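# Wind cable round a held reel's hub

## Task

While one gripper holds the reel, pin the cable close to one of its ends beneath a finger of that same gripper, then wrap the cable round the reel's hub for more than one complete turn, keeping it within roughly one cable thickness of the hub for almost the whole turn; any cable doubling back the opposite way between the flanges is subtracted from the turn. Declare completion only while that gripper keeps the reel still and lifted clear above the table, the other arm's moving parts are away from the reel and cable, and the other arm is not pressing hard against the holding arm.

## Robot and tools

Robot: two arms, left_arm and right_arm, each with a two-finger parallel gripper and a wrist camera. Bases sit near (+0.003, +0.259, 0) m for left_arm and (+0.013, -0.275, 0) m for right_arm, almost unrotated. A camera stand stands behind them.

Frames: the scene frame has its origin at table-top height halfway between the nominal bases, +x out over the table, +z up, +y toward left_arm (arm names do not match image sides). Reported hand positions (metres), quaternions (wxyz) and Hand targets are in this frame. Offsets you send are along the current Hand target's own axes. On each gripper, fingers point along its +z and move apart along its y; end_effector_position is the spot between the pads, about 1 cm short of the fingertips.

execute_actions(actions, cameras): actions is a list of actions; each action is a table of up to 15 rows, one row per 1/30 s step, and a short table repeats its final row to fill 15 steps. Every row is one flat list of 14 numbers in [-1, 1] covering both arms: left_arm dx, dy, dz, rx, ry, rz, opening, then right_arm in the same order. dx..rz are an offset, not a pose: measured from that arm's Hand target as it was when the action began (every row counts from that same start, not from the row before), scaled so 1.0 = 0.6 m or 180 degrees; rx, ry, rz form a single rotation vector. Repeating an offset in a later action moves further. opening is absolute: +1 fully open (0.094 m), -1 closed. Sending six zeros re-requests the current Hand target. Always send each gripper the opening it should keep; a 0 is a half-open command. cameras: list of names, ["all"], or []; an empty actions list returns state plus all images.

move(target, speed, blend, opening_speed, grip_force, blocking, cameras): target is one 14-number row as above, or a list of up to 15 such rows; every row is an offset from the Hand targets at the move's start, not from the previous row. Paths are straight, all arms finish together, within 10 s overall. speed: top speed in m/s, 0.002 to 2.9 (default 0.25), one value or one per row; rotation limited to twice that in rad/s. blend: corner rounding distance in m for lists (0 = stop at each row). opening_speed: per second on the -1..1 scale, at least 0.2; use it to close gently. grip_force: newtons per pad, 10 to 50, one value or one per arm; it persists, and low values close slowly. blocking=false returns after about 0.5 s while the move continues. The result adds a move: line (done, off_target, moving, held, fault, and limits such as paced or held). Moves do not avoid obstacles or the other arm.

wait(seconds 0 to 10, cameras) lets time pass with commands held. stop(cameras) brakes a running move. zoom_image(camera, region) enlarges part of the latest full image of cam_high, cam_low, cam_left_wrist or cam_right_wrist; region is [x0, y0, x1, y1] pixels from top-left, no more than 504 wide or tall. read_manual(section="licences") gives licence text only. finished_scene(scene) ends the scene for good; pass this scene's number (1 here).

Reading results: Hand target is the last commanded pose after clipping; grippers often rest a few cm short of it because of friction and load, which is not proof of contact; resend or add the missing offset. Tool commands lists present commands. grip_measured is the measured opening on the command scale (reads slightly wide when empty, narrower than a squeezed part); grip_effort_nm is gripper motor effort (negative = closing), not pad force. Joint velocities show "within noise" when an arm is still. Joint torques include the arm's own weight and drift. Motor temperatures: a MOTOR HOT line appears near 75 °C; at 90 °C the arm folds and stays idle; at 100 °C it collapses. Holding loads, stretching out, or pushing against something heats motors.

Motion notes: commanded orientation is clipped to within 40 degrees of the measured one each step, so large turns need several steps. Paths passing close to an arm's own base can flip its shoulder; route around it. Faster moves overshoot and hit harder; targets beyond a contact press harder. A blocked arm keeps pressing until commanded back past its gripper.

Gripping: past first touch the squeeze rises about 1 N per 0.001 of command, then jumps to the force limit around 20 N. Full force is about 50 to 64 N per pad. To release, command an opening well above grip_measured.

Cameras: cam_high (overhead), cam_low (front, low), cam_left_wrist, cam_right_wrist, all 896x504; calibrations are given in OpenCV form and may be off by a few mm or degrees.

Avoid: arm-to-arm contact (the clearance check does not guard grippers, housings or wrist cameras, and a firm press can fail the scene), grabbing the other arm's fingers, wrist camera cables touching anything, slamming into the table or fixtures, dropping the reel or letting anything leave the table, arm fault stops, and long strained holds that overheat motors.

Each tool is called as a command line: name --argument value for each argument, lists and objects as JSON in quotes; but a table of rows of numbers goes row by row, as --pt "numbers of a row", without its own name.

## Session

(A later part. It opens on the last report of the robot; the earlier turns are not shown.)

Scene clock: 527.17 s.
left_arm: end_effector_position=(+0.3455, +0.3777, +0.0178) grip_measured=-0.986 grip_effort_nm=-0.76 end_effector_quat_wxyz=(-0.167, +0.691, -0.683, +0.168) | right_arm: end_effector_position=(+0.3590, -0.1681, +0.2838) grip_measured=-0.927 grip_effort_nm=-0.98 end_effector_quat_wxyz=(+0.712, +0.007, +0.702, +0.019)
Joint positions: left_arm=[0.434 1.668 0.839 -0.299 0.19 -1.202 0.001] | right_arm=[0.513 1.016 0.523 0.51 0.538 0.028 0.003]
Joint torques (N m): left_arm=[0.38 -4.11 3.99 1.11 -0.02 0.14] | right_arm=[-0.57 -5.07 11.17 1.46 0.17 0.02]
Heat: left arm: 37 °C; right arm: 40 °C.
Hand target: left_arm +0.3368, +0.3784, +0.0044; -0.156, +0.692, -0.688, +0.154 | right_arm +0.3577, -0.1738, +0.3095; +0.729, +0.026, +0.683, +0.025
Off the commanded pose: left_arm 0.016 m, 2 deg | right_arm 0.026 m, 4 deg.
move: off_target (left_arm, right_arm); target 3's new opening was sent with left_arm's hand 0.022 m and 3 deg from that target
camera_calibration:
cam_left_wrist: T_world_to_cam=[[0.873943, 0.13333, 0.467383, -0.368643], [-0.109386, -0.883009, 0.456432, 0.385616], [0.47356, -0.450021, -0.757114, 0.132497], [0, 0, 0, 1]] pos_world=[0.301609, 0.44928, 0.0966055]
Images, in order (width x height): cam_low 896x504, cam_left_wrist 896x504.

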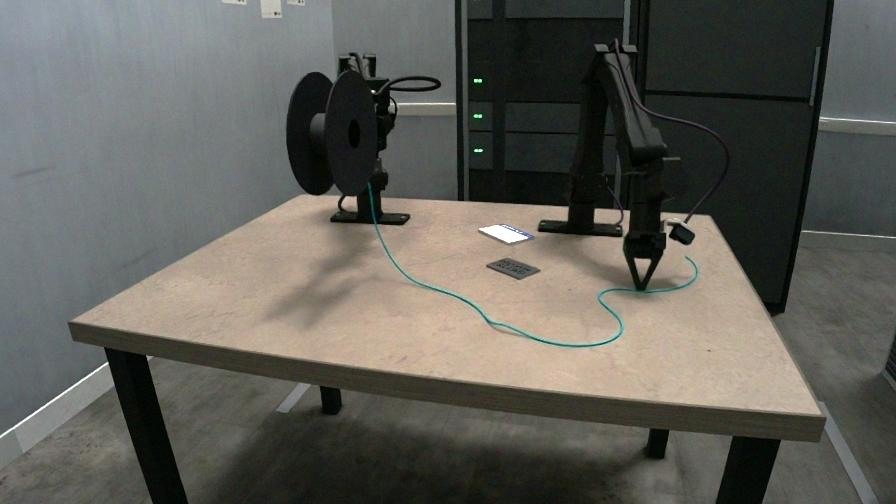

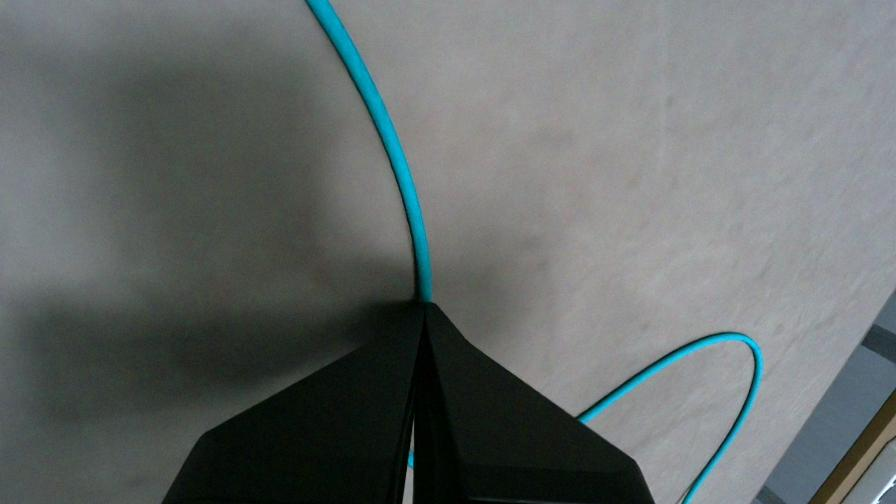

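move --pt "0 -0.014 -0.03 0 0 0 -1 0 0 0 0 0 0 -1" --pt "0 -0.014 -0.03 0 0 0 -0.3 0 0 0 0 0 0 -1" --pt "0 0.008 0.018 0 0 0 -0.3 0 0 0 0 0 0 -1" --pt "0 0.008 0.018 0 0 0 -1 0 0 0 0 0 0 -1" --speed 0.06 --cameras '["cam_low","cam_left_wrist"]'

Scene clock: 533.97 s.
left_arm: end_effector_position=(+0.3548, +0.3818, +0.0174) grip_measured=-0.986 grip_effort_nm=-0.76 end_effector_quat_wxyz=(-0.187, +0.685, -0.680, +0.180) | right_arm: end_effector_position=(+0.3590, -0.1681, +0.2838) grip_measured=-0.927 grip_effort_nm=-0.98 end_effector_quat_wxyz=(+0.712, +0.007, +0.702, +0.019)
Joint positions: left_arm=[0.438 1.682 0.826 -0.226 0.197 -1.201 0.001] | right_arm=[0.513 1.016 0.523 0.51 0.538 0.028 0.003]
Joint torques (N m): left_arm=[0.05 -3.19 3.21 0.97 -0.08 0.13] | right_arm=[-0.47 -5.05 11.03 1.45 0.15 -0.04]
Heat: left arm: 36 °C; right arm: 39 °C.
Hand target: left_arm +0.3370, +0.3784, -0.0075; -0.156, +0.692, -0.688, +0.154 | right_arm +0.3577, -0.1738, +0.3095; +0.729, +0.026, +0.683, +0.025
Off the commanded pose: left_arm 0.031 m, 5 deg | right_arm 0.026 m, 4 deg.
move: off_target (left_arm, right_arm); target 4's new opening was sent with left_arm's hand 0.036 m and 5 deg from that target
camera_calibration:
cam_left_wrist: T_world_to_cam=[[0.851886, 0.125377, 0.508499, -0.36695], [-0.13098, -0.889066, 0.438642, 0.400768], [0.507084, -0.440276, -0.74096, 0.113719], [0, 0, 0, 1]] pos_world=[0.307427, 0.452384, 0.0950609]
Images, in order (width x height): cam_low 896x504, cam_left_wrist 896x504.

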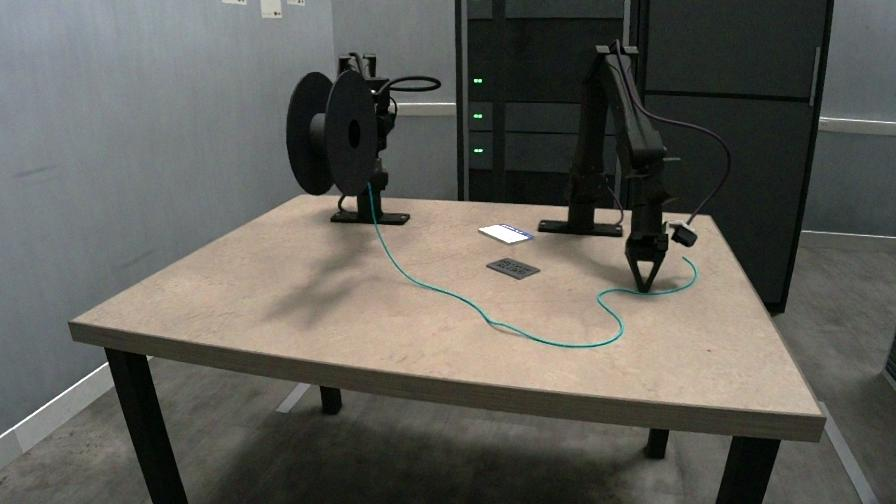

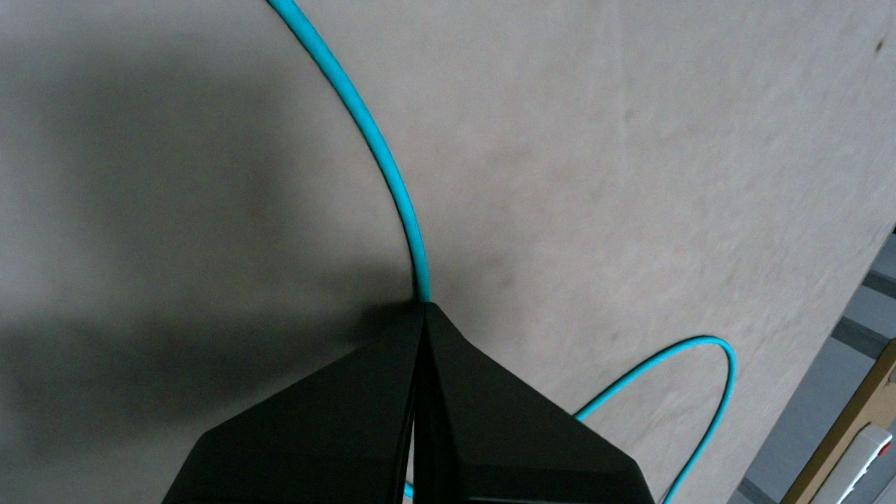

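move --pt "0 -0.03 -0.065 0 0 0 -1 0 0 0 0 0 0 -1" --pt "0 -0.03 -0.065 -0.14 0 0 -0.3 0 0 0 0 0 0 -1" --speed 0.1 --cameras '["cam_low","cam_left_wrist"]'

Scene clock: 543.70 s.
left_arm: end_effector_position=(+0.3310, +0.3732, +0.0314) grip_measured=-0.303 grip_effort_nm=0.14 end_effector_quat_wxyz=(+0.009, +0.706, -0.708, +0.012) | right_arm: end_effector_position=(+0.3590, -0.1681, +0.2838) grip_measured=-0.927 grip_effort_nm=-0.98 end_effector_quat_wxyz=(+0.712, +0.007, +0.702, +0.019)
Joint positions: left_arm=[0.357 1.925 1.344 -0.996 0.03 -1.221 0.033] | right_arm=[0.513 1.016 0.523 0.51 0.538 0.028 0.003]
Joint torques (N m): left_arm=[-0.61 -6.75 8.59 0.21 -0.23 -0.1] | right_arm=[-0.61 -5.11 11.08 1.47 0.17 -0.03]
Heat: left arm: 36 °C; right arm: 39 °C.
Hand target: left_arm +0.3366, +0.3785, +0.0355; -0.001, +0.709, -0.705, +0.000 | right_arm +0.3577, -0.1738, +0.3095; +0.729, +0.026, +0.683, +0.025
Off the commanded pose: left_arm 0.009 m, 2 deg | right_arm 0.026 m, 4 deg.
move: off_target (right_arm)
camera_calibration:
cam_left_wrist: T_world_to_cam=[[0.992891, 0.118371, 0.0125055, -0.381282], [0.0976224, -0.869927, 0.483422, 0.299662], [0.0681017, -0.478764, -0.875298, 0.29624], [0, 0, 0, 1]] pos_world=[0.329143, 0.447645, 0.119204]
Images, in order (width x height): cam_low 896x504, cam_left_wrist 896x504.

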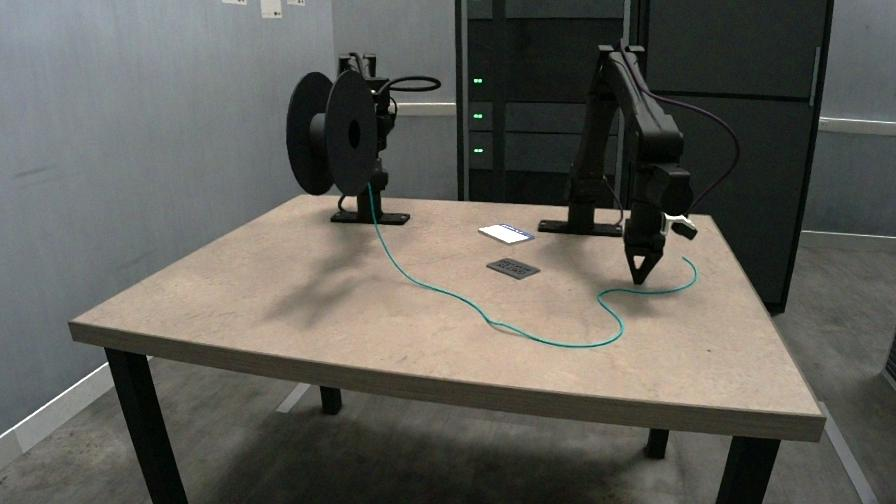

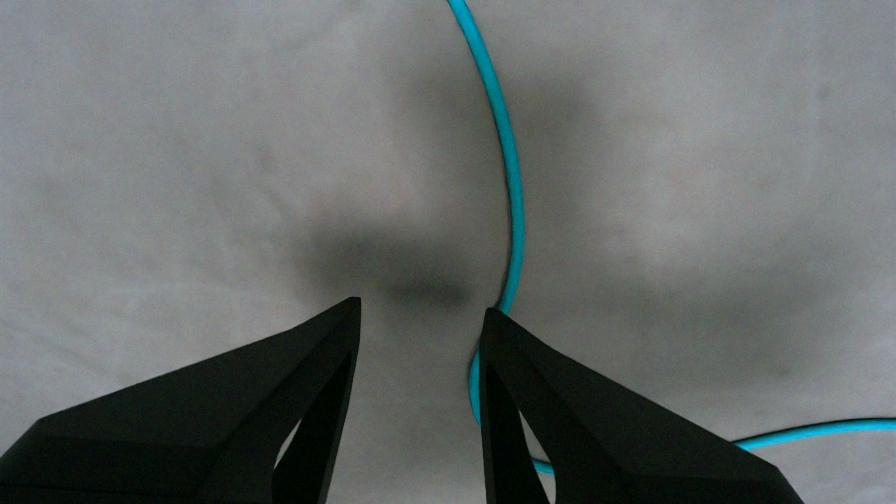

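move --pt "0 -0.037 0 0 0 0 -0.3 0 0 0 0 0 0 -1" --pt "0 -0.037 0.045 0 0 0 -0.3 0 0 0 0 0 0 -1" --pt "0 -0.037 0.045 0 0 0 -1 0 0 0 0 0 0 -1" --speed 0.06 --cameras '["cam_high","cam_left_wrist"]'

Scene clock: 548.93 s.
left_arm: end_effector_position=(+0.3606, +0.3759, +0.0181) grip_measured=-0.959 grip_effort_nm=-1.03 end_effector_quat_wxyz=(+0.003, +0.705, -0.709, +0.015) | right_arm: end_effector_position=(+0.3590, -0.1681, +0.2838) grip_measured=-0.927 grip_effort_nm=-0.98 end_effector_quat_wxyz=(+0.712, +0.007, +0.702, +0.019)
Joint positions: left_arm=[0.337 2.033 1.443 -0.973 0.029 -1.241 0.002] | right_arm=[0.513 1.016 0.523 0.51 0.538 0.028 0.003]
Joint torques (N m): left_arm=[-0.5 -7.23 4.11 0.6 -0.21 -0.12] | right_arm=[-0.65 -5.11 11.22 1.46 0.18 -0.03]
Heat: left arm: 36 °C; right arm: 39 °C.
Hand target: left_arm +0.3588, +0.3785, +0.0085; -0.001, +0.709, -0.705, +0.000 | right_arm +0.3577, -0.1738, +0.3095; +0.729, +0.026, +0.683, +0.025
Off the commanded pose: left_arm 0.010 m, 2 deg | right_arm 0.026 m, 4 deg.
move: off_target (right_arm)
camera_calibration:
cam_left_wrist: T_world_to_cam=[[0.992738, 0.11756, 0.0255269, -0.410655], [0.0910291, -0.872812, 0.479492, 0.309099], [0.0786494, -0.473687, -0.877175, 0.278217], [0, 0, 0, 1]] pos_world=[0.357654, 0.44985, 0.106317]
Images, in order (width x height): cam_high 896x504, cam_left_wrist 896x504.

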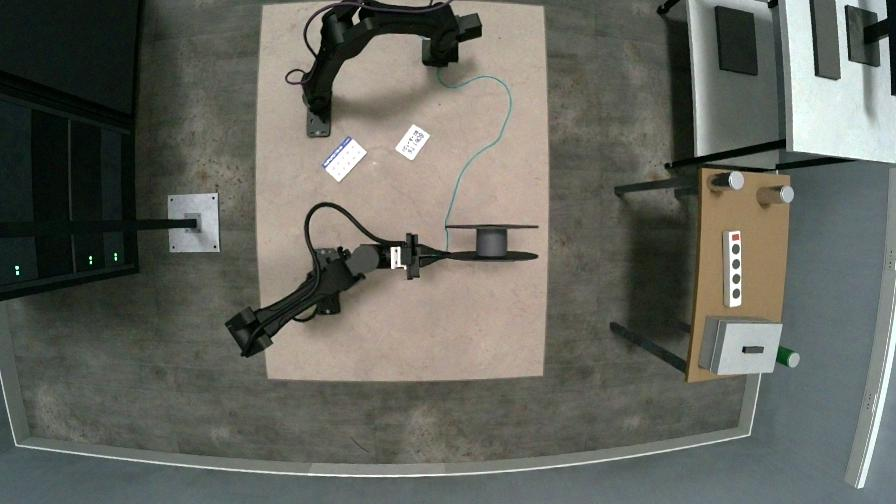

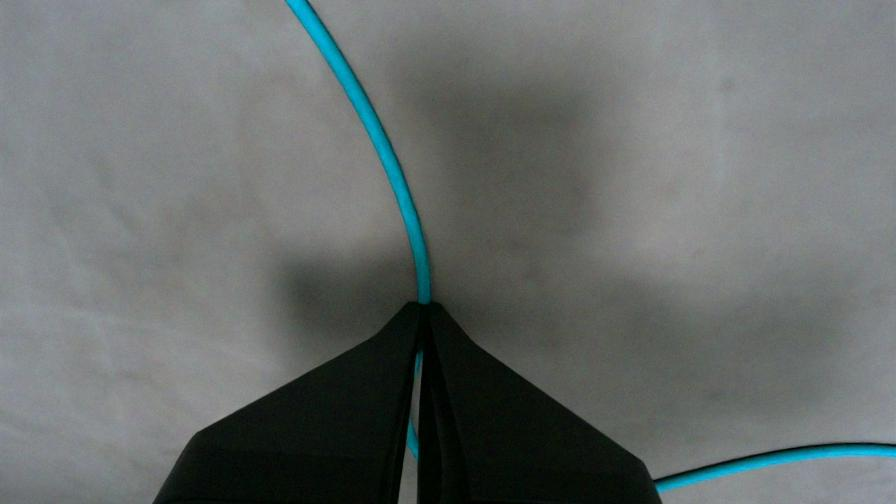

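move --pt "0.02 -0.2 -0.2 0.15 0 0 -1 0 0 0 0 0 0 -1" --pt "0.02 -0.4 -0.46 0.25 0 0 -1 0 0 0 0 0 0 -1" --speed 0.2 --blend 0.03 --cameras '["cam_high","cam_low"]'

Scene clock: 560.60 s.
left_arm: end_effector_position=(+0.6004, +0.3747, +0.2848) grip_measured=-0.959 grip_effort_nm=-1.03 end_effector_quat_wxyz=(-0.312, +0.647, -0.634, +0.286) | right_arm: end_effector_position=(+0.3590, -0.1681, +0.2838) grip_measured=-0.927 grip_effort_nm=-0.98 end_effector_quat_wxyz=(+0.712, +0.007, +0.702, +0.019)
Joint positions: left_arm=[0.239 2.419 2.831 -1.115 0.133 -1.423 0.002] | right_arm=[0.513 1.016 0.523 0.51 0.538 0.028 0.003]
Joint torques (N m): left_arm=[-0.46 -10.13 9.02 1.24 0.13 -0.08] | right_arm=[-0.34 -5.04 11.29 1.42 0.18 -0.02]
Heat: left arm: 36 °C; right arm: 39 °C.
Hand target: left_arm +0.5985, +0.3679, +0.2847; -0.272, +0.655, -0.651, +0.270 | right_arm +0.3577, -0.1738, +0.3095; +0.729, +0.026, +0.683, +0.025
Off the commanded pose: left_arm 0.007 m, 5 deg | right_arm 0.026 m, 4 deg.
elbow stopped short (left arm): the move would have taken joint 3 (elbow) straighter than the controller allows.
move: off_target (left_arm, right_arm)
Images, in order (width x height): cam_high 896x504, cam_low 896x504.

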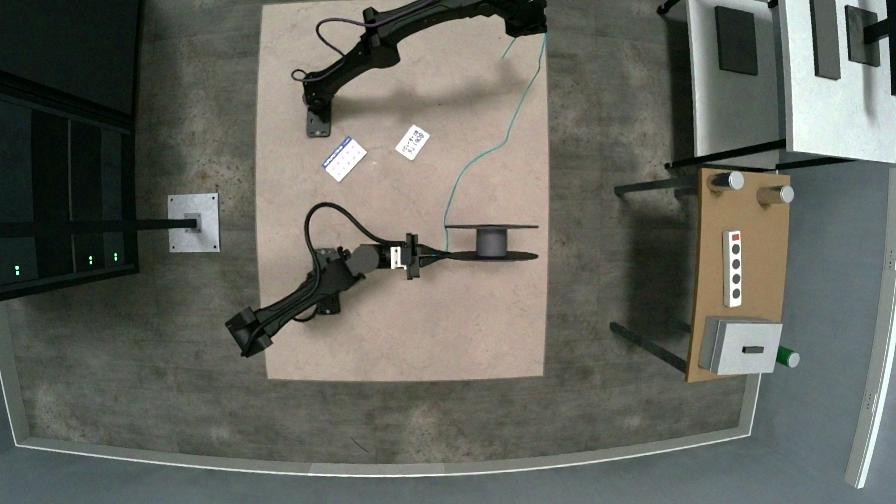

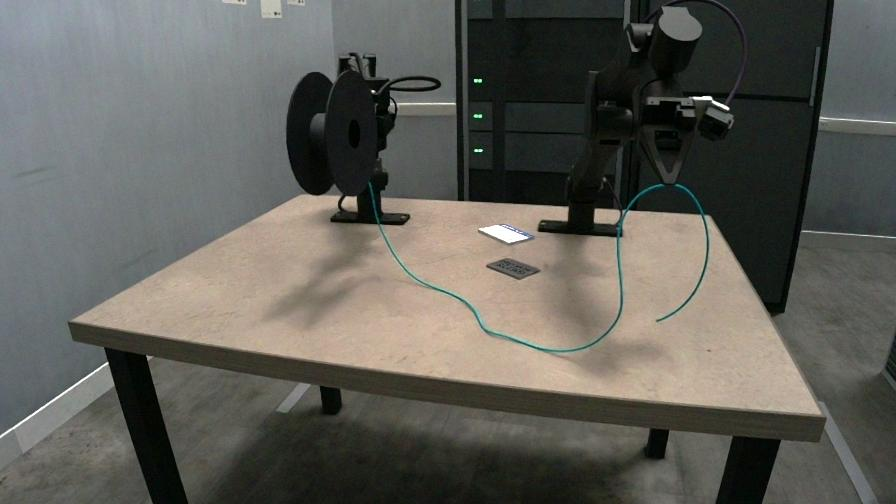

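move --target '[0.13,0,0,0,0,0,-1,0,-0.2,0,0,0,0,-1]' --speed 0.15 --cameras '["cam_high","cam_low"]'

Scene clock: 566.27 s.
left_arm: end_effector_position=(+0.6048, +0.2856, +0.2765) grip_measured=-0.959 grip_effort_nm=-1.03 end_effector_quat_wxyz=(-0.279, +0.644, -0.650, +0.291) | right_arm: end_effector_position=(+0.3610, -0.2958, +0.2975) grip_measured=-0.927 grip_effort_nm=-0.98 end_effector_quat_wxyz=(+0.725, +0.026, +0.688, +0.011)
Joint positions: left_arm=[0.072 2.419 2.831 -1.155 0.064 -1.529 0.002] | right_arm=[-0.147 0.864 0.486 0.429 -0.082 0.057 0.003]
Joint torques (N m): left_arm=[-0.02 -11.19 9.01 1.21 -0.19 -0.09] | right_arm=[-0.73 -2.97 8.05 1.63 -0.2 0.11]
Heat: left arm: 37 °C; right arm: 39 °C.
Hand target: left_arm +0.5990, +0.2899, +0.2846; -0.272, +0.655, -0.651, +0.270 | right_arm +0.3578, -0.2935, +0.3009; +0.729, +0.026, +0.683, +0.025
Off the commanded pose: left_arm 0.011 m, 3 deg | right_arm 0.005 m, 2 deg.
elbow stopped short (left arm): the move would have taken joint 3 (elbow) straighter than the controller allows.
move: off_target (left_arm)
Images, in order (width x height): cam_high 896x504, cam_low 896x504.

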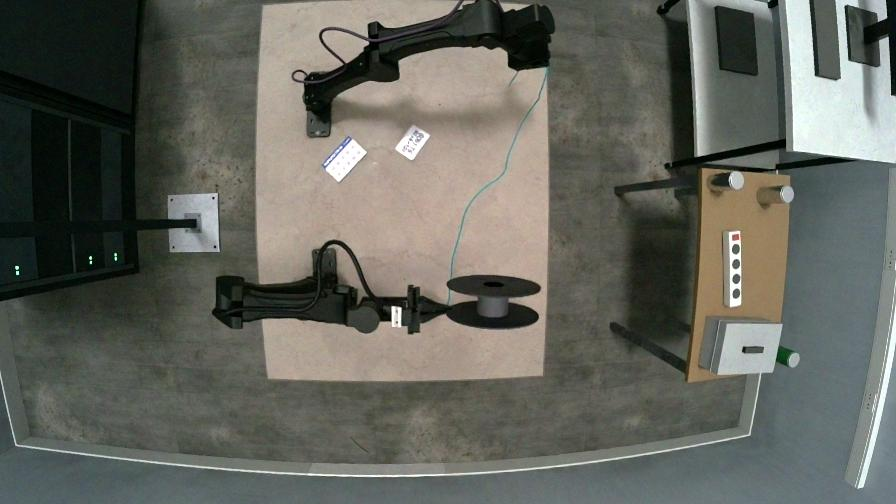

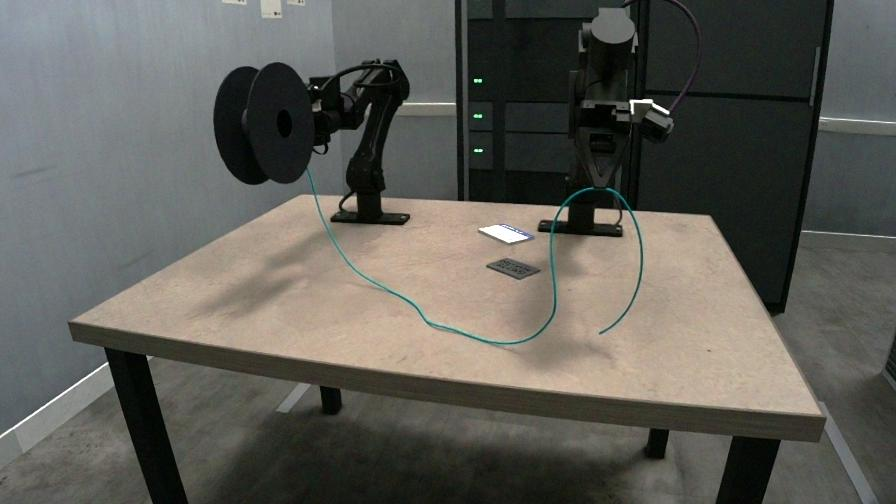

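move --pt "-0.15 -0.03 -0.076 0 0 0 -1 0 0 0 0 0 0 -1" --pt "-0.017 -0.068 -0.44 0 0 0 -1 0 0 0 0 0 0 -1" --speed 0.2 --blend 0.03 --cameras '["cam_high","cam_low"]'

Scene clock: 574.07 s.
left_arm: end_effector_position=(+0.4524, +0.2981, +0.4966) grip_measured=-0.959 grip_effort_nm=-1.03 end_effector_quat_wxyz=(-0.394, +0.589, -0.589, +0.389) | right_arm: end_effector_position=(+0.3610, -0.2958, +0.2975) grip_measured=-0.927 grip_effort_nm=-0.98 end_effector_quat_wxyz=(+0.725, +0.026, +0.688, +0.011)
Joint positions: left_arm=[0.14 1.946 2.85 -1.304 0.114 -1.517 0.002] | right_arm=[-0.147 0.864 0.486 0.429 -0.082 0.057 0.003]
Joint torques (N m): left_arm=[-0.42 -7.41 5.3 1.45 -0.17 -0.07] | right_arm=[-0.68 -3.03 8.01 1.6 -0.17 0.2]
Heat: left arm: 38 °C; right arm: 39 °C.
Hand target: left_arm +0.4409, +0.2988, +0.5000; -0.272, +0.655, -0.651, +0.270 | right_arm +0.3578, -0.2935, +0.3009; +0.729, +0.026, +0.683, +0.025
Off the commanded pose: left_arm 0.012 m, 22 deg | right_arm 0.005 m, 2 deg.
elbow stopped short (left arm): the move would have taken joint 3 (elbow) straighter than the controller allows.
move: off_target (left_arm)
Images, in order (width x height): cam_high 896x504, cam_low 896x504.

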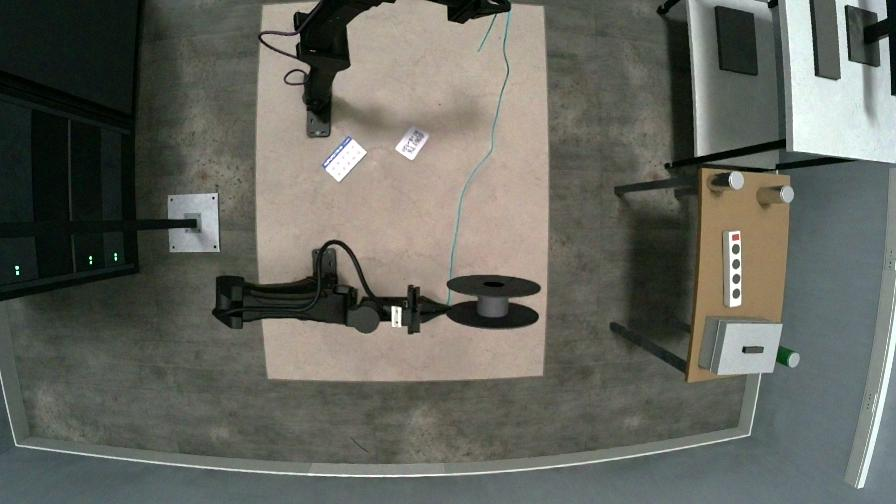

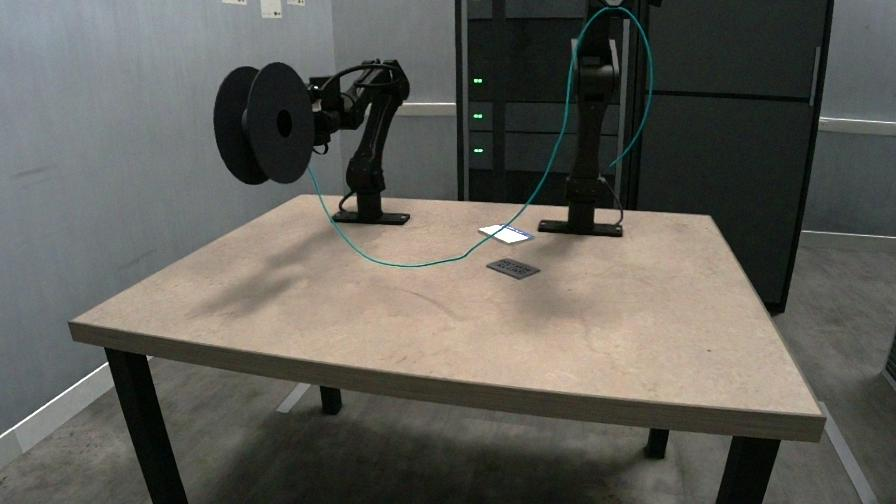

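move --target '[0,0,0,0,0,0,-1,0,-0.25,0,0,0,0,-1]' --speed 0.15 --cameras '["cam_high","cam_low"]'

Scene clock: 579.87 s.
left_arm: end_effector_position=(+0.4524, +0.2981, +0.4966) grip_measured=-0.959 grip_effort_nm=-1.03 end_effector_quat_wxyz=(-0.393, +0.589, -0.589, +0.390) | right_arm: end_effector_position=(+0.3512, -0.4428, +0.2483) grip_measured=-0.927 grip_effort_nm=-0.98 end_effector_quat_wxyz=(+0.688, +0.072, +0.721, +0.043)
Joint positions: left_arm=[0.14 1.946 2.85 -1.304 0.114 -1.518 0.002] | right_arm=[-0.841 1.203 0.542 0.591 -0.76 0.114 0.003]
Joint torques (N m): left_arm=[-0.4 -7.39 5.33 1.45 -0.17 -0.07] | right_arm=[-0.14 -3.14 11.58 2.59 -0.3 0.05]
Heat: left arm: 37 °C; right arm: 39 °C.
Hand target: left_arm +0.4409, +0.2988, +0.5000; -0.272, +0.655, -0.651, +0.270 | right_arm +0.3580, -0.4430, +0.2903; +0.729, +0.026, +0.683, +0.025
Off the commanded pose: left_arm 0.012 m, 22 deg | right_arm 0.042 m, 9 deg.
elbow stopped short (left arm): the move would have taken joint 3 (elbow) straighter than the controller allows.
move: off_target (left_arm, right_arm)
Images, in order (width x height): cam_high 896x504, cam_low 896x504.

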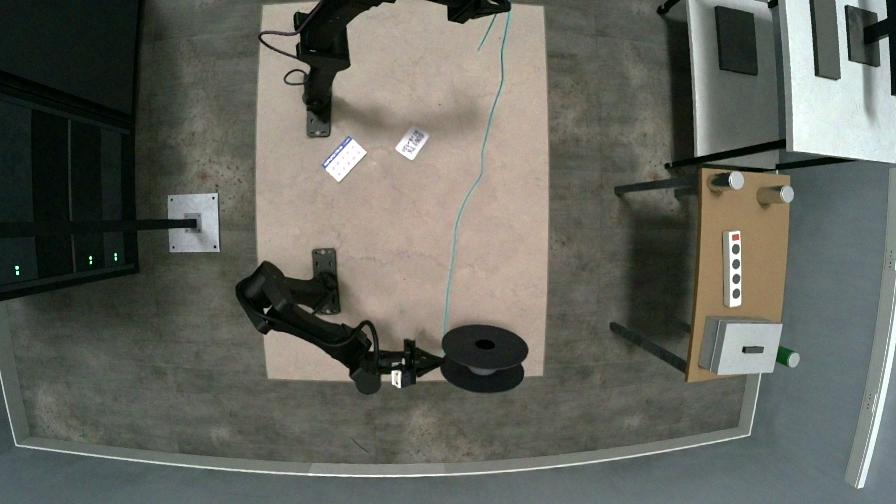

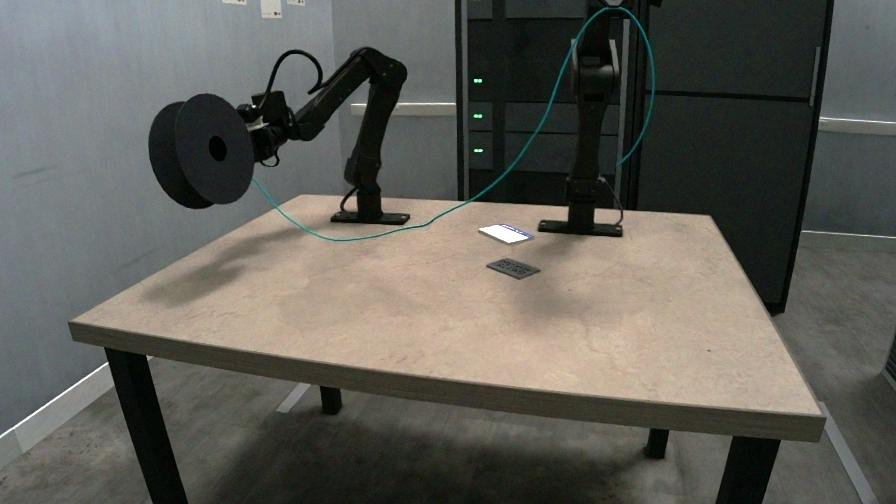

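move --target '[0.2,0.4,0.538,-0.26,0,0,-1,0,0.24,0,0,0,0,-1]' --speed 0.2 --cameras '["cam_high"]'

Scene clock: 589.90 s.
left_arm: end_effector_position=(+0.5000, +0.1824, +0.0958) grip_measured=-0.959 grip_effort_nm=-1.04 end_effector_quat_wxyz=(-0.030, +0.703, -0.709, +0.040) | right_arm: end_effector_position=(+0.3628, -0.3013, +0.2968) grip_measured=-0.927 grip_effort_nm=-0.98 end_effector_quat_wxyz=(+0.725, +0.026, +0.688, +0.025)
Joint positions: left_arm=[-0.145 2.55 2.63 -1.551 -0.001 -1.718 0.002] | right_arm=[-0.197 0.88 0.488 0.444 -0.151 0.08 0.003]
Joint torques (N m): left_arm=[-0.38 -11.19 8.7 0.32 0.07 -0.12] | right_arm=[0.49 -4.22 7.66 1.47 0.11 -0.05]
Heat: left arm: 36 °C; right arm: 39 °C.
Hand target: left_arm +0.5007, +0.1795, +0.1022; +0.010, +0.709, -0.705, -0.011 | right_arm +0.3578, -0.2995, +0.3007; +0.729, +0.026, +0.683, +0.025
Off the commanded pose: left_arm 0.007 m, 7 deg | right_arm 0.006 m, 1 deg.
joint sent to its limit (left arm) — joint 4 (wrist pitch), lower limit. The joint targets are off in orientation, not in position.
move: off_target (left_arm)
Images, in order (width x height): cam_high 896x504.

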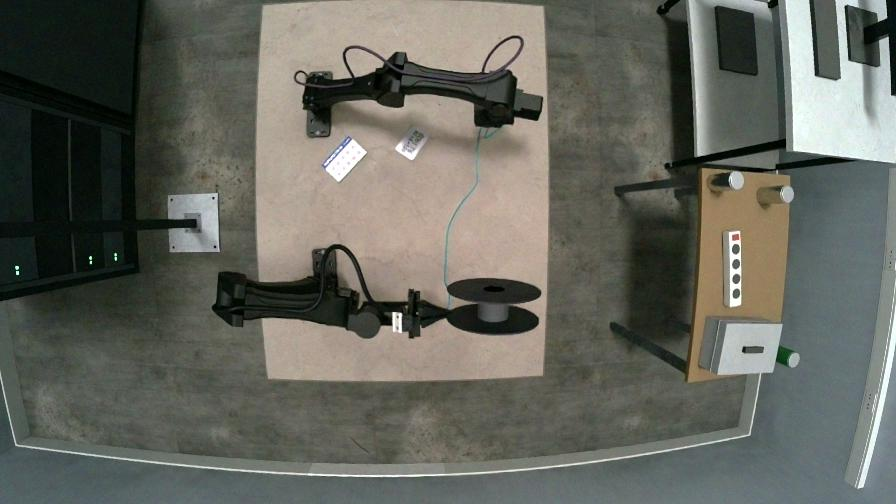

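move --pt "-0.4 0 0 0 0 0 -1 0 0 0 0 0 0 -1" --pt "-0.4 0 0.15 0 0 0 -1 0 0 0 0 0 0 -1" --pt "-0.4 0 0.15 0 0 0 -0.75 0 0 0 0 0 0 -1" --pt "0 0 0.15 0 0 0 -0.75 0 0 0 0 0 0 -1" --speed 0.18 --cameras '["cam_high","cam_low","cam_left_wrist"]'

Scene clock: 599.90 s.
left_arm: end_effector_position=(+0.4986, +0.1765, +0.0229) grip_measured=-0.753 grip_effort_nm=0.14 end_effector_quat_wxyz=(+0.001, +0.700, -0.714, -0.001) | right_arm: end_effector_position=(+0.3628, -0.3013, +0.2968) grip_measured=-0.927 grip_effort_nm=-0.98 end_effector_quat_wxyz=(+0.725, +0.026, +0.688, +0.025)
Joint positions: left_arm=[-0.156 2.658 2.546 -1.462 0.001 -1.718 0.012] | right_arm=[-0.197 0.88 0.488 0.444 -0.151 0.08 0.003]
Joint torques (N m): left_arm=[0.59 -9.55 7.83 0.22 0.07 -0.12] | right_arm=[0.65 -4.26 7.82 1.5 0.16 -0.06]
Heat: left arm: 37 °C; right arm: 39 °C.
Hand target: left_arm +0.4980, +0.1797, +0.0121; +0.010, +0.709, -0.705, -0.011 | right_arm +0.3578, -0.2995, +0.3007; +0.729, +0.026, +0.683, +0.025
Off the commanded pose: left_arm 0.011 m, 2 deg | right_arm 0.007 m, 1 deg.
move: off_target (left_arm); target 3's new opening was sent with left_arm's hand 0.012 m and 4 deg from that target
camera_calibration:
cam_left_wrist: T_world_to_cam=[[0.994797, 0.10157, 0.00796784, -0.522074], [0.0867525, -0.885486, 0.456496, 0.125027], [0.0534215, -0.45343, -0.88969, 0.186404], [0, 0, 0, 1]] pos_world=[0.498553, 0.248258, 0.112927]
Images, in order (width x height): cam_high 896x504, cam_low 896x504, cam_left_wrist 896x504.

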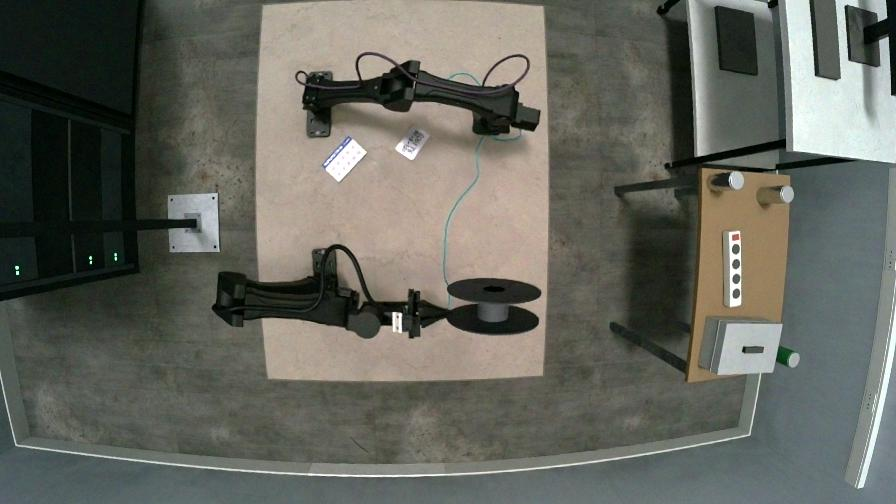

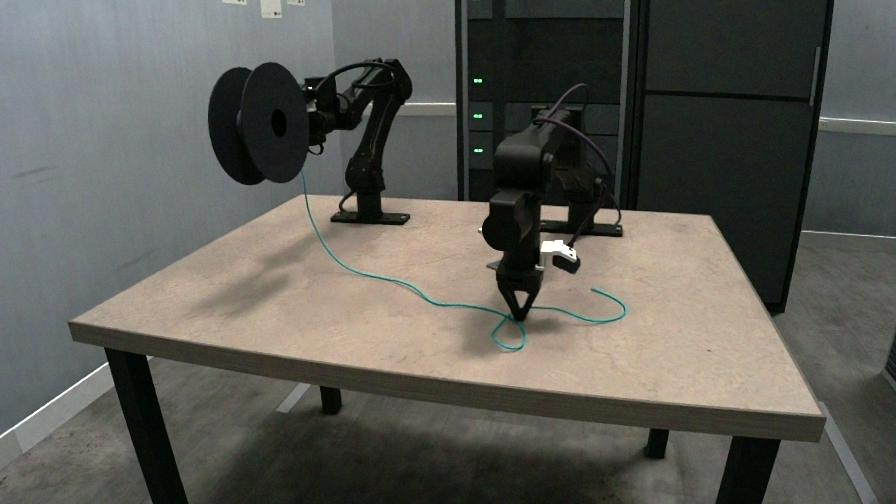

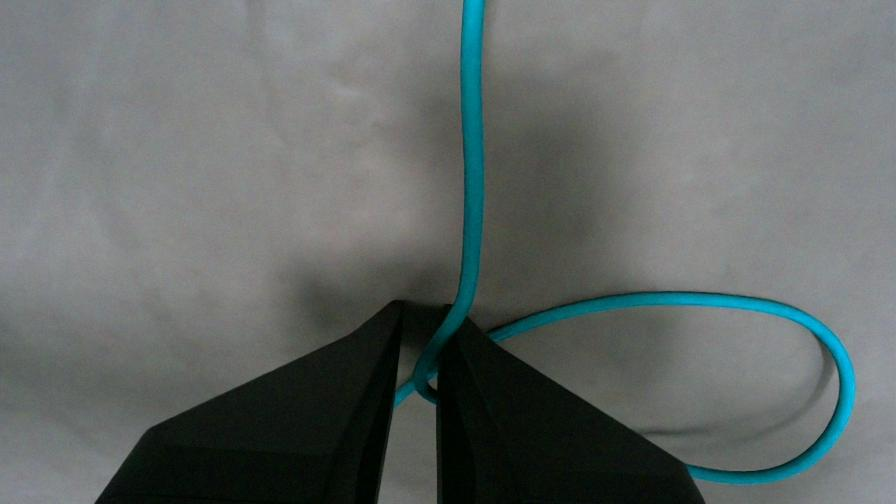

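move --pt "0 0 0 0 0 0 0 0 0 0 0 0 0 -1" --pt "0 0 -0.1 0 0 0 0 0 0 0 0 0 0 -1" --pt "0.13 0.04 -0.1 0 0 0 -0.2 0 0 0 0 0 0 -1" --speed 0.1 --cameras '["cam_high","cam_left_wrist"]'

Scene clock: 607.70 s.
left_arm: end_effector_position=(+0.4783, +0.1002, +0.0455) grip_measured=-0.197 grip_effort_nm=-0.14 end_effector_quat_wxyz=(+0.001, +0.702, -0.712, +0.003) | right_arm: end_effector_position=(+0.3628, -0.3013, +0.2968) grip_measured=-0.927 grip_effort_nm=-0.98 end_effector_quat_wxyz=(+0.725, +0.026, +0.688, +0.025)
Joint positions: left_arm=[-0.312 2.668 2.656 -1.554 0.006 -1.879 0.038] | right_arm=[-0.197 0.88 0.488 0.444 -0.151 0.08 0.003]
Joint torques (N m): left_arm=[0.16 -16.54 4.92 0.18 0.07 -0.13] | right_arm=[0.57 -4.22 7.68 1.51 0.12 0.02]
Heat: left arm: 37 °C; right arm: 39 °C.
Hand target: left_arm +0.4763, +0.1014, +0.0727; +0.010, +0.709, -0.705, -0.011 | right_arm +0.3578, -0.2995, +0.3007; +0.729, +0.026, +0.683, +0.025
Off the commanded pose: left_arm 0.027 m, 2 deg | right_arm 0.007 m, 1 deg.
joint sent to its limit (left arm) — joint 4 (wrist pitch), lower limit. The joint targets are off in orientation, not in position.
move: off_target (left_arm); target 3's new opening was sent with left_arm's hand 0.027 m and 2 deg from that target
camera_calibration:
cam_left_wrist: T_world_to_cam=[[0.994166, 0.106993, 0.013638, -0.494872], [0.0885805, -0.882063, 0.462728, 0.0474418], [0.0615382, -0.458821, -0.886395, 0.169483], [0, 0, 0, 1]] pos_world=[0.477353, 0.172557, 0.135025]
Images, in order (width x height): cam_high 896x504, cam_left_wrist 896x504.

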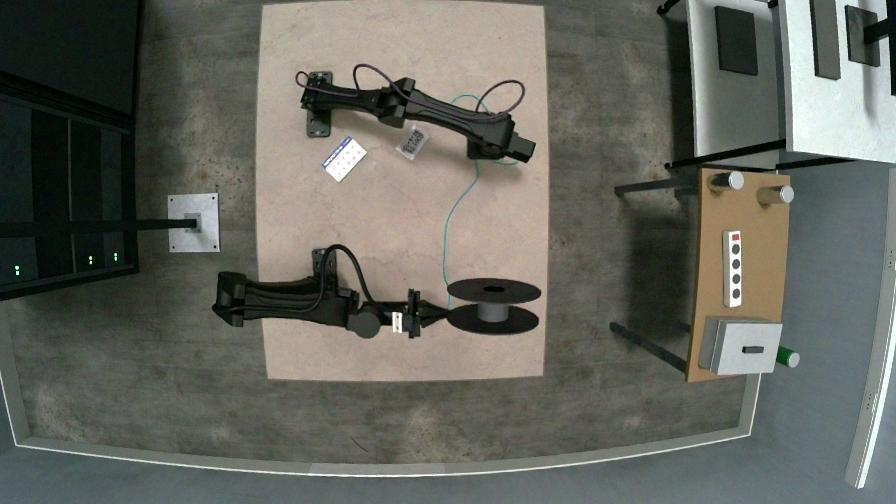

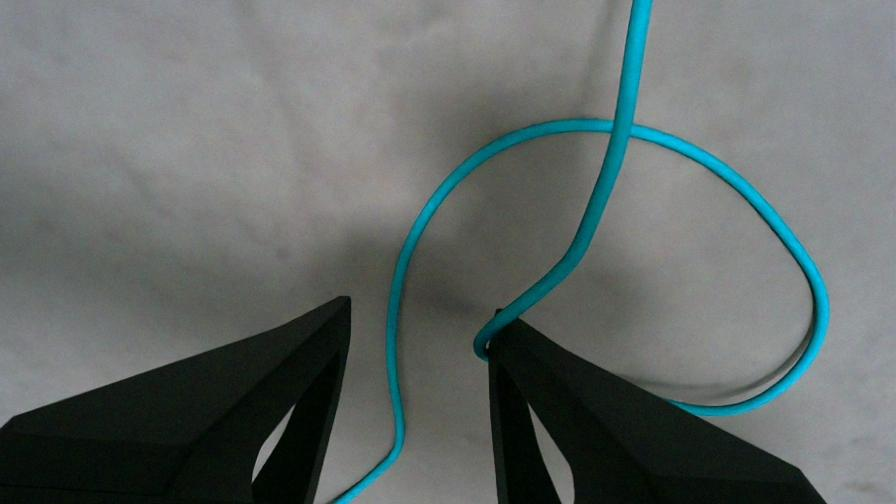

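move --pt "-0.0 0 -0.12 0 0 0 -0.2 0 0 0 0 0 0 -1" --speed 0.15 --cameras '["cam_low","cam_left_wrist"]'

Scene clock: 610.67 s.
left_arm: end_effector_position=(+0.4831, +0.0986, +0.1286) grip_measured=-0.197 grip_effort_nm=-0.15 end_effector_quat_wxyz=(-0.037, +0.699, -0.710, +0.079) | right_arm: end_effector_position=(+0.3628, -0.3013, +0.2968) grip_measured=-0.927 grip_effort_nm=-0.98 end_effector_quat_wxyz=(+0.725, +0.026, +0.688, +0.025)
Joint positions: left_arm=[-0.312 2.497 2.656 -1.556 0.006 -1.879 0.038] | right_arm=[-0.197 0.88 0.488 0.444 -0.151 0.08 0.003]
Joint torques (N m): left_arm=[0.23 -14.02 5.09 0.5 0.06 -0.12] | right_arm=[0.69 -4.01 7.88 1.54 0.11 -0.05]
Heat: left arm: 38 °C; right arm: 39 °C.
Hand target: left_arm +0.4784, +0.1013, +0.1447; +0.010, +0.709, -0.705, -0.011 | right_arm +0.3578, -0.2995, +0.3007; +0.729, +0.026, +0.683, +0.025
Off the commanded pose: left_arm 0.017 m, 12 deg | right_arm 0.007 m, 1 deg.
joint sent to its limit (left arm) — joint 4 (wrist pitch), lower limit. The joint targets are off in orientation, not in position.
move: off_target (left_arm)
camera_calibration:
cam_left_wrist: T_world_to_cam=[[0.979594, 0.111907, 0.166953, -0.513814], [0.00954315, -0.855619, 0.517518, 0.035619], [0.200762, -0.505364, -0.839227, 0.173422], [0, 0, 0, 1]] pos_world=[0.468172, 0.175617, 0.212889]
Images, in order (width x height): cam_low 896x504, cam_left_wrist 896x504.

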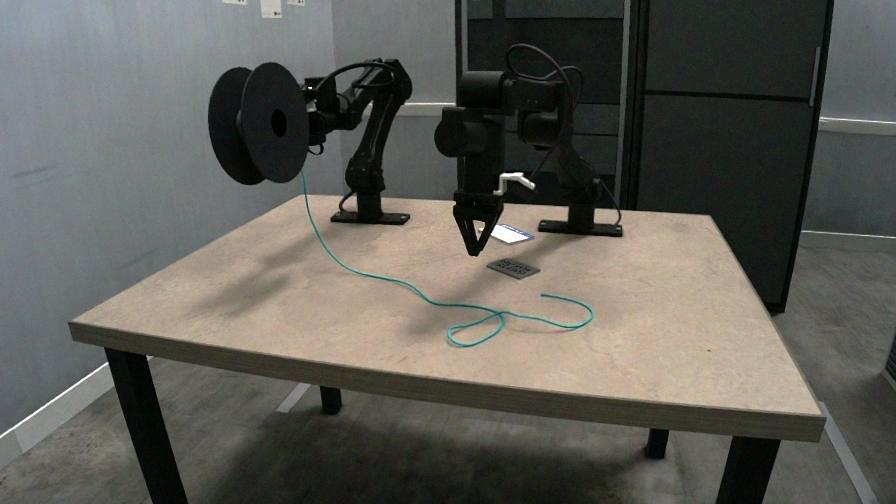

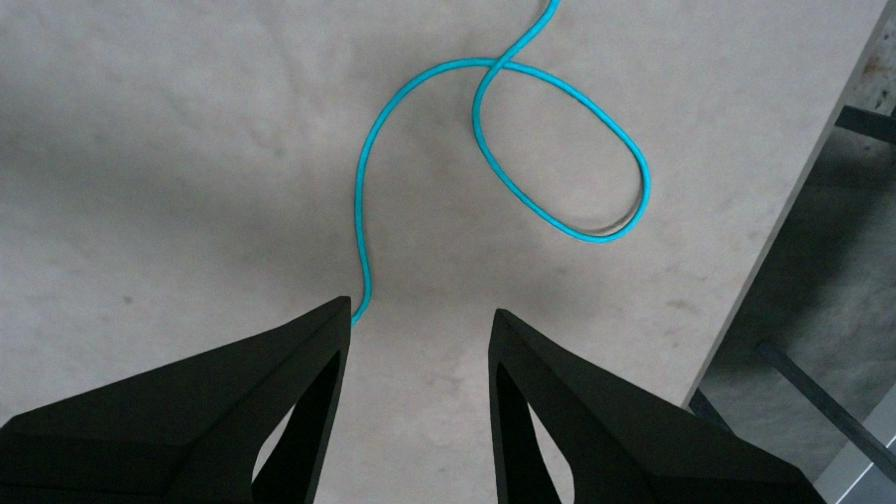

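move --pt "0.0 0.018 0.12 0 0 0 -0.2 0 0 0 0 0 0 -1" --pt "0.0 0.018 0.22 0 0 0 -0.2 0 0 0 0 0 0 -1" --pt "0 0.018 0.22 0 0 0 -1 0 0 0 0 0 0 -1" --speed 0.1 --cameras '["cam_low","cam_left_wrist"]'

Scene clock: 619.37 s.
left_arm: end_effector_position=(+0.4661, +0.1040, +0.0237) grip_measured=-0.961 grip_effort_nm=-1.03 end_effector_quat_wxyz=(+0.006, +0.705, -0.710, -0.005) | right_arm: end_effector_position=(+0.3628, -0.3013, +0.2968) grip_measured=-0.927 grip_effort_nm=-0.98 end_effector_quat_wxyz=(+0.725, +0.026, +0.688, +0.025)
Joint positions: left_arm=[-0.312 2.561 2.364 -1.388 0.007 -1.887 0.002] | right_arm=[-0.197 0.88 0.488 0.444 -0.151 0.08 0.003]
Joint torques (N m): left_arm=[-0.53 -10.73 4.25 0.45 0.06 -0.13] | right_arm=[0.59 -4.29 7.79 1.54 0.16 -0.05]
Heat: left arm: 39 °C; right arm: 38 °C.
Hand target: left_arm +0.4637, +0.1014, +0.0131; +0.010, +0.709, -0.705, -0.011 | right_arm +0.3578, -0.2995, +0.3007; +0.729, +0.026, +0.683, +0.025
Off the commanded pose: left_arm 0.011 m, 1 deg | right_arm 0.007 m, 1 deg.
move: off_target (left_arm); target 3's new opening was sent with left_arm's hand 0.011 m and 1 deg from that target
camera_calibration:
cam_left_wrist: T_world_to_cam=[[0.993401, 0.114584, -0.00493763, -0.482756], [0.104184, -0.883561, 0.45658, 0.055027], [0.0479541, -0.454081, -0.889669, 0.158627], [0, 0, 0, 1]] pos_world=[0.46623, 0.175965, 0.113617]
Images, in order (width x height): cam_low 896x504, cam_left_wrist 896x504.

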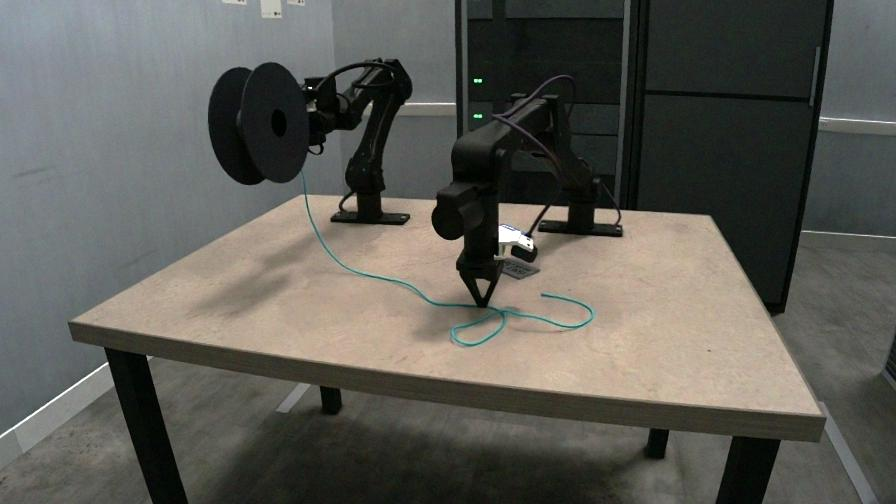

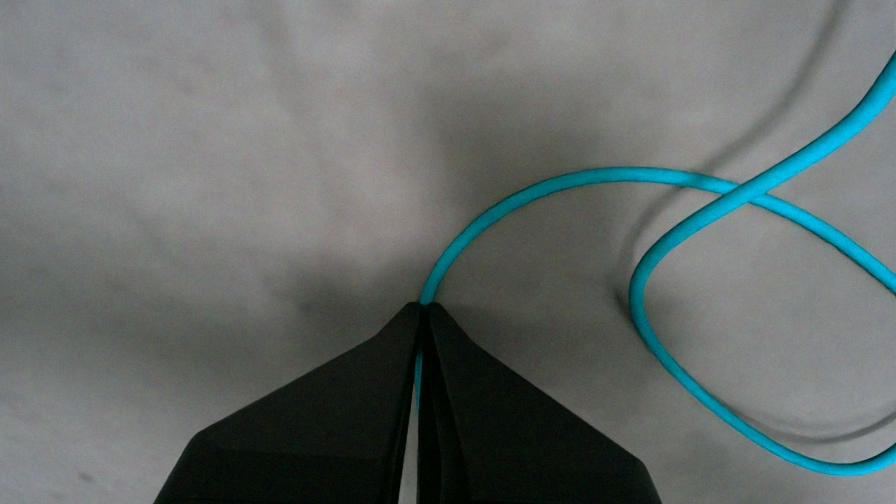

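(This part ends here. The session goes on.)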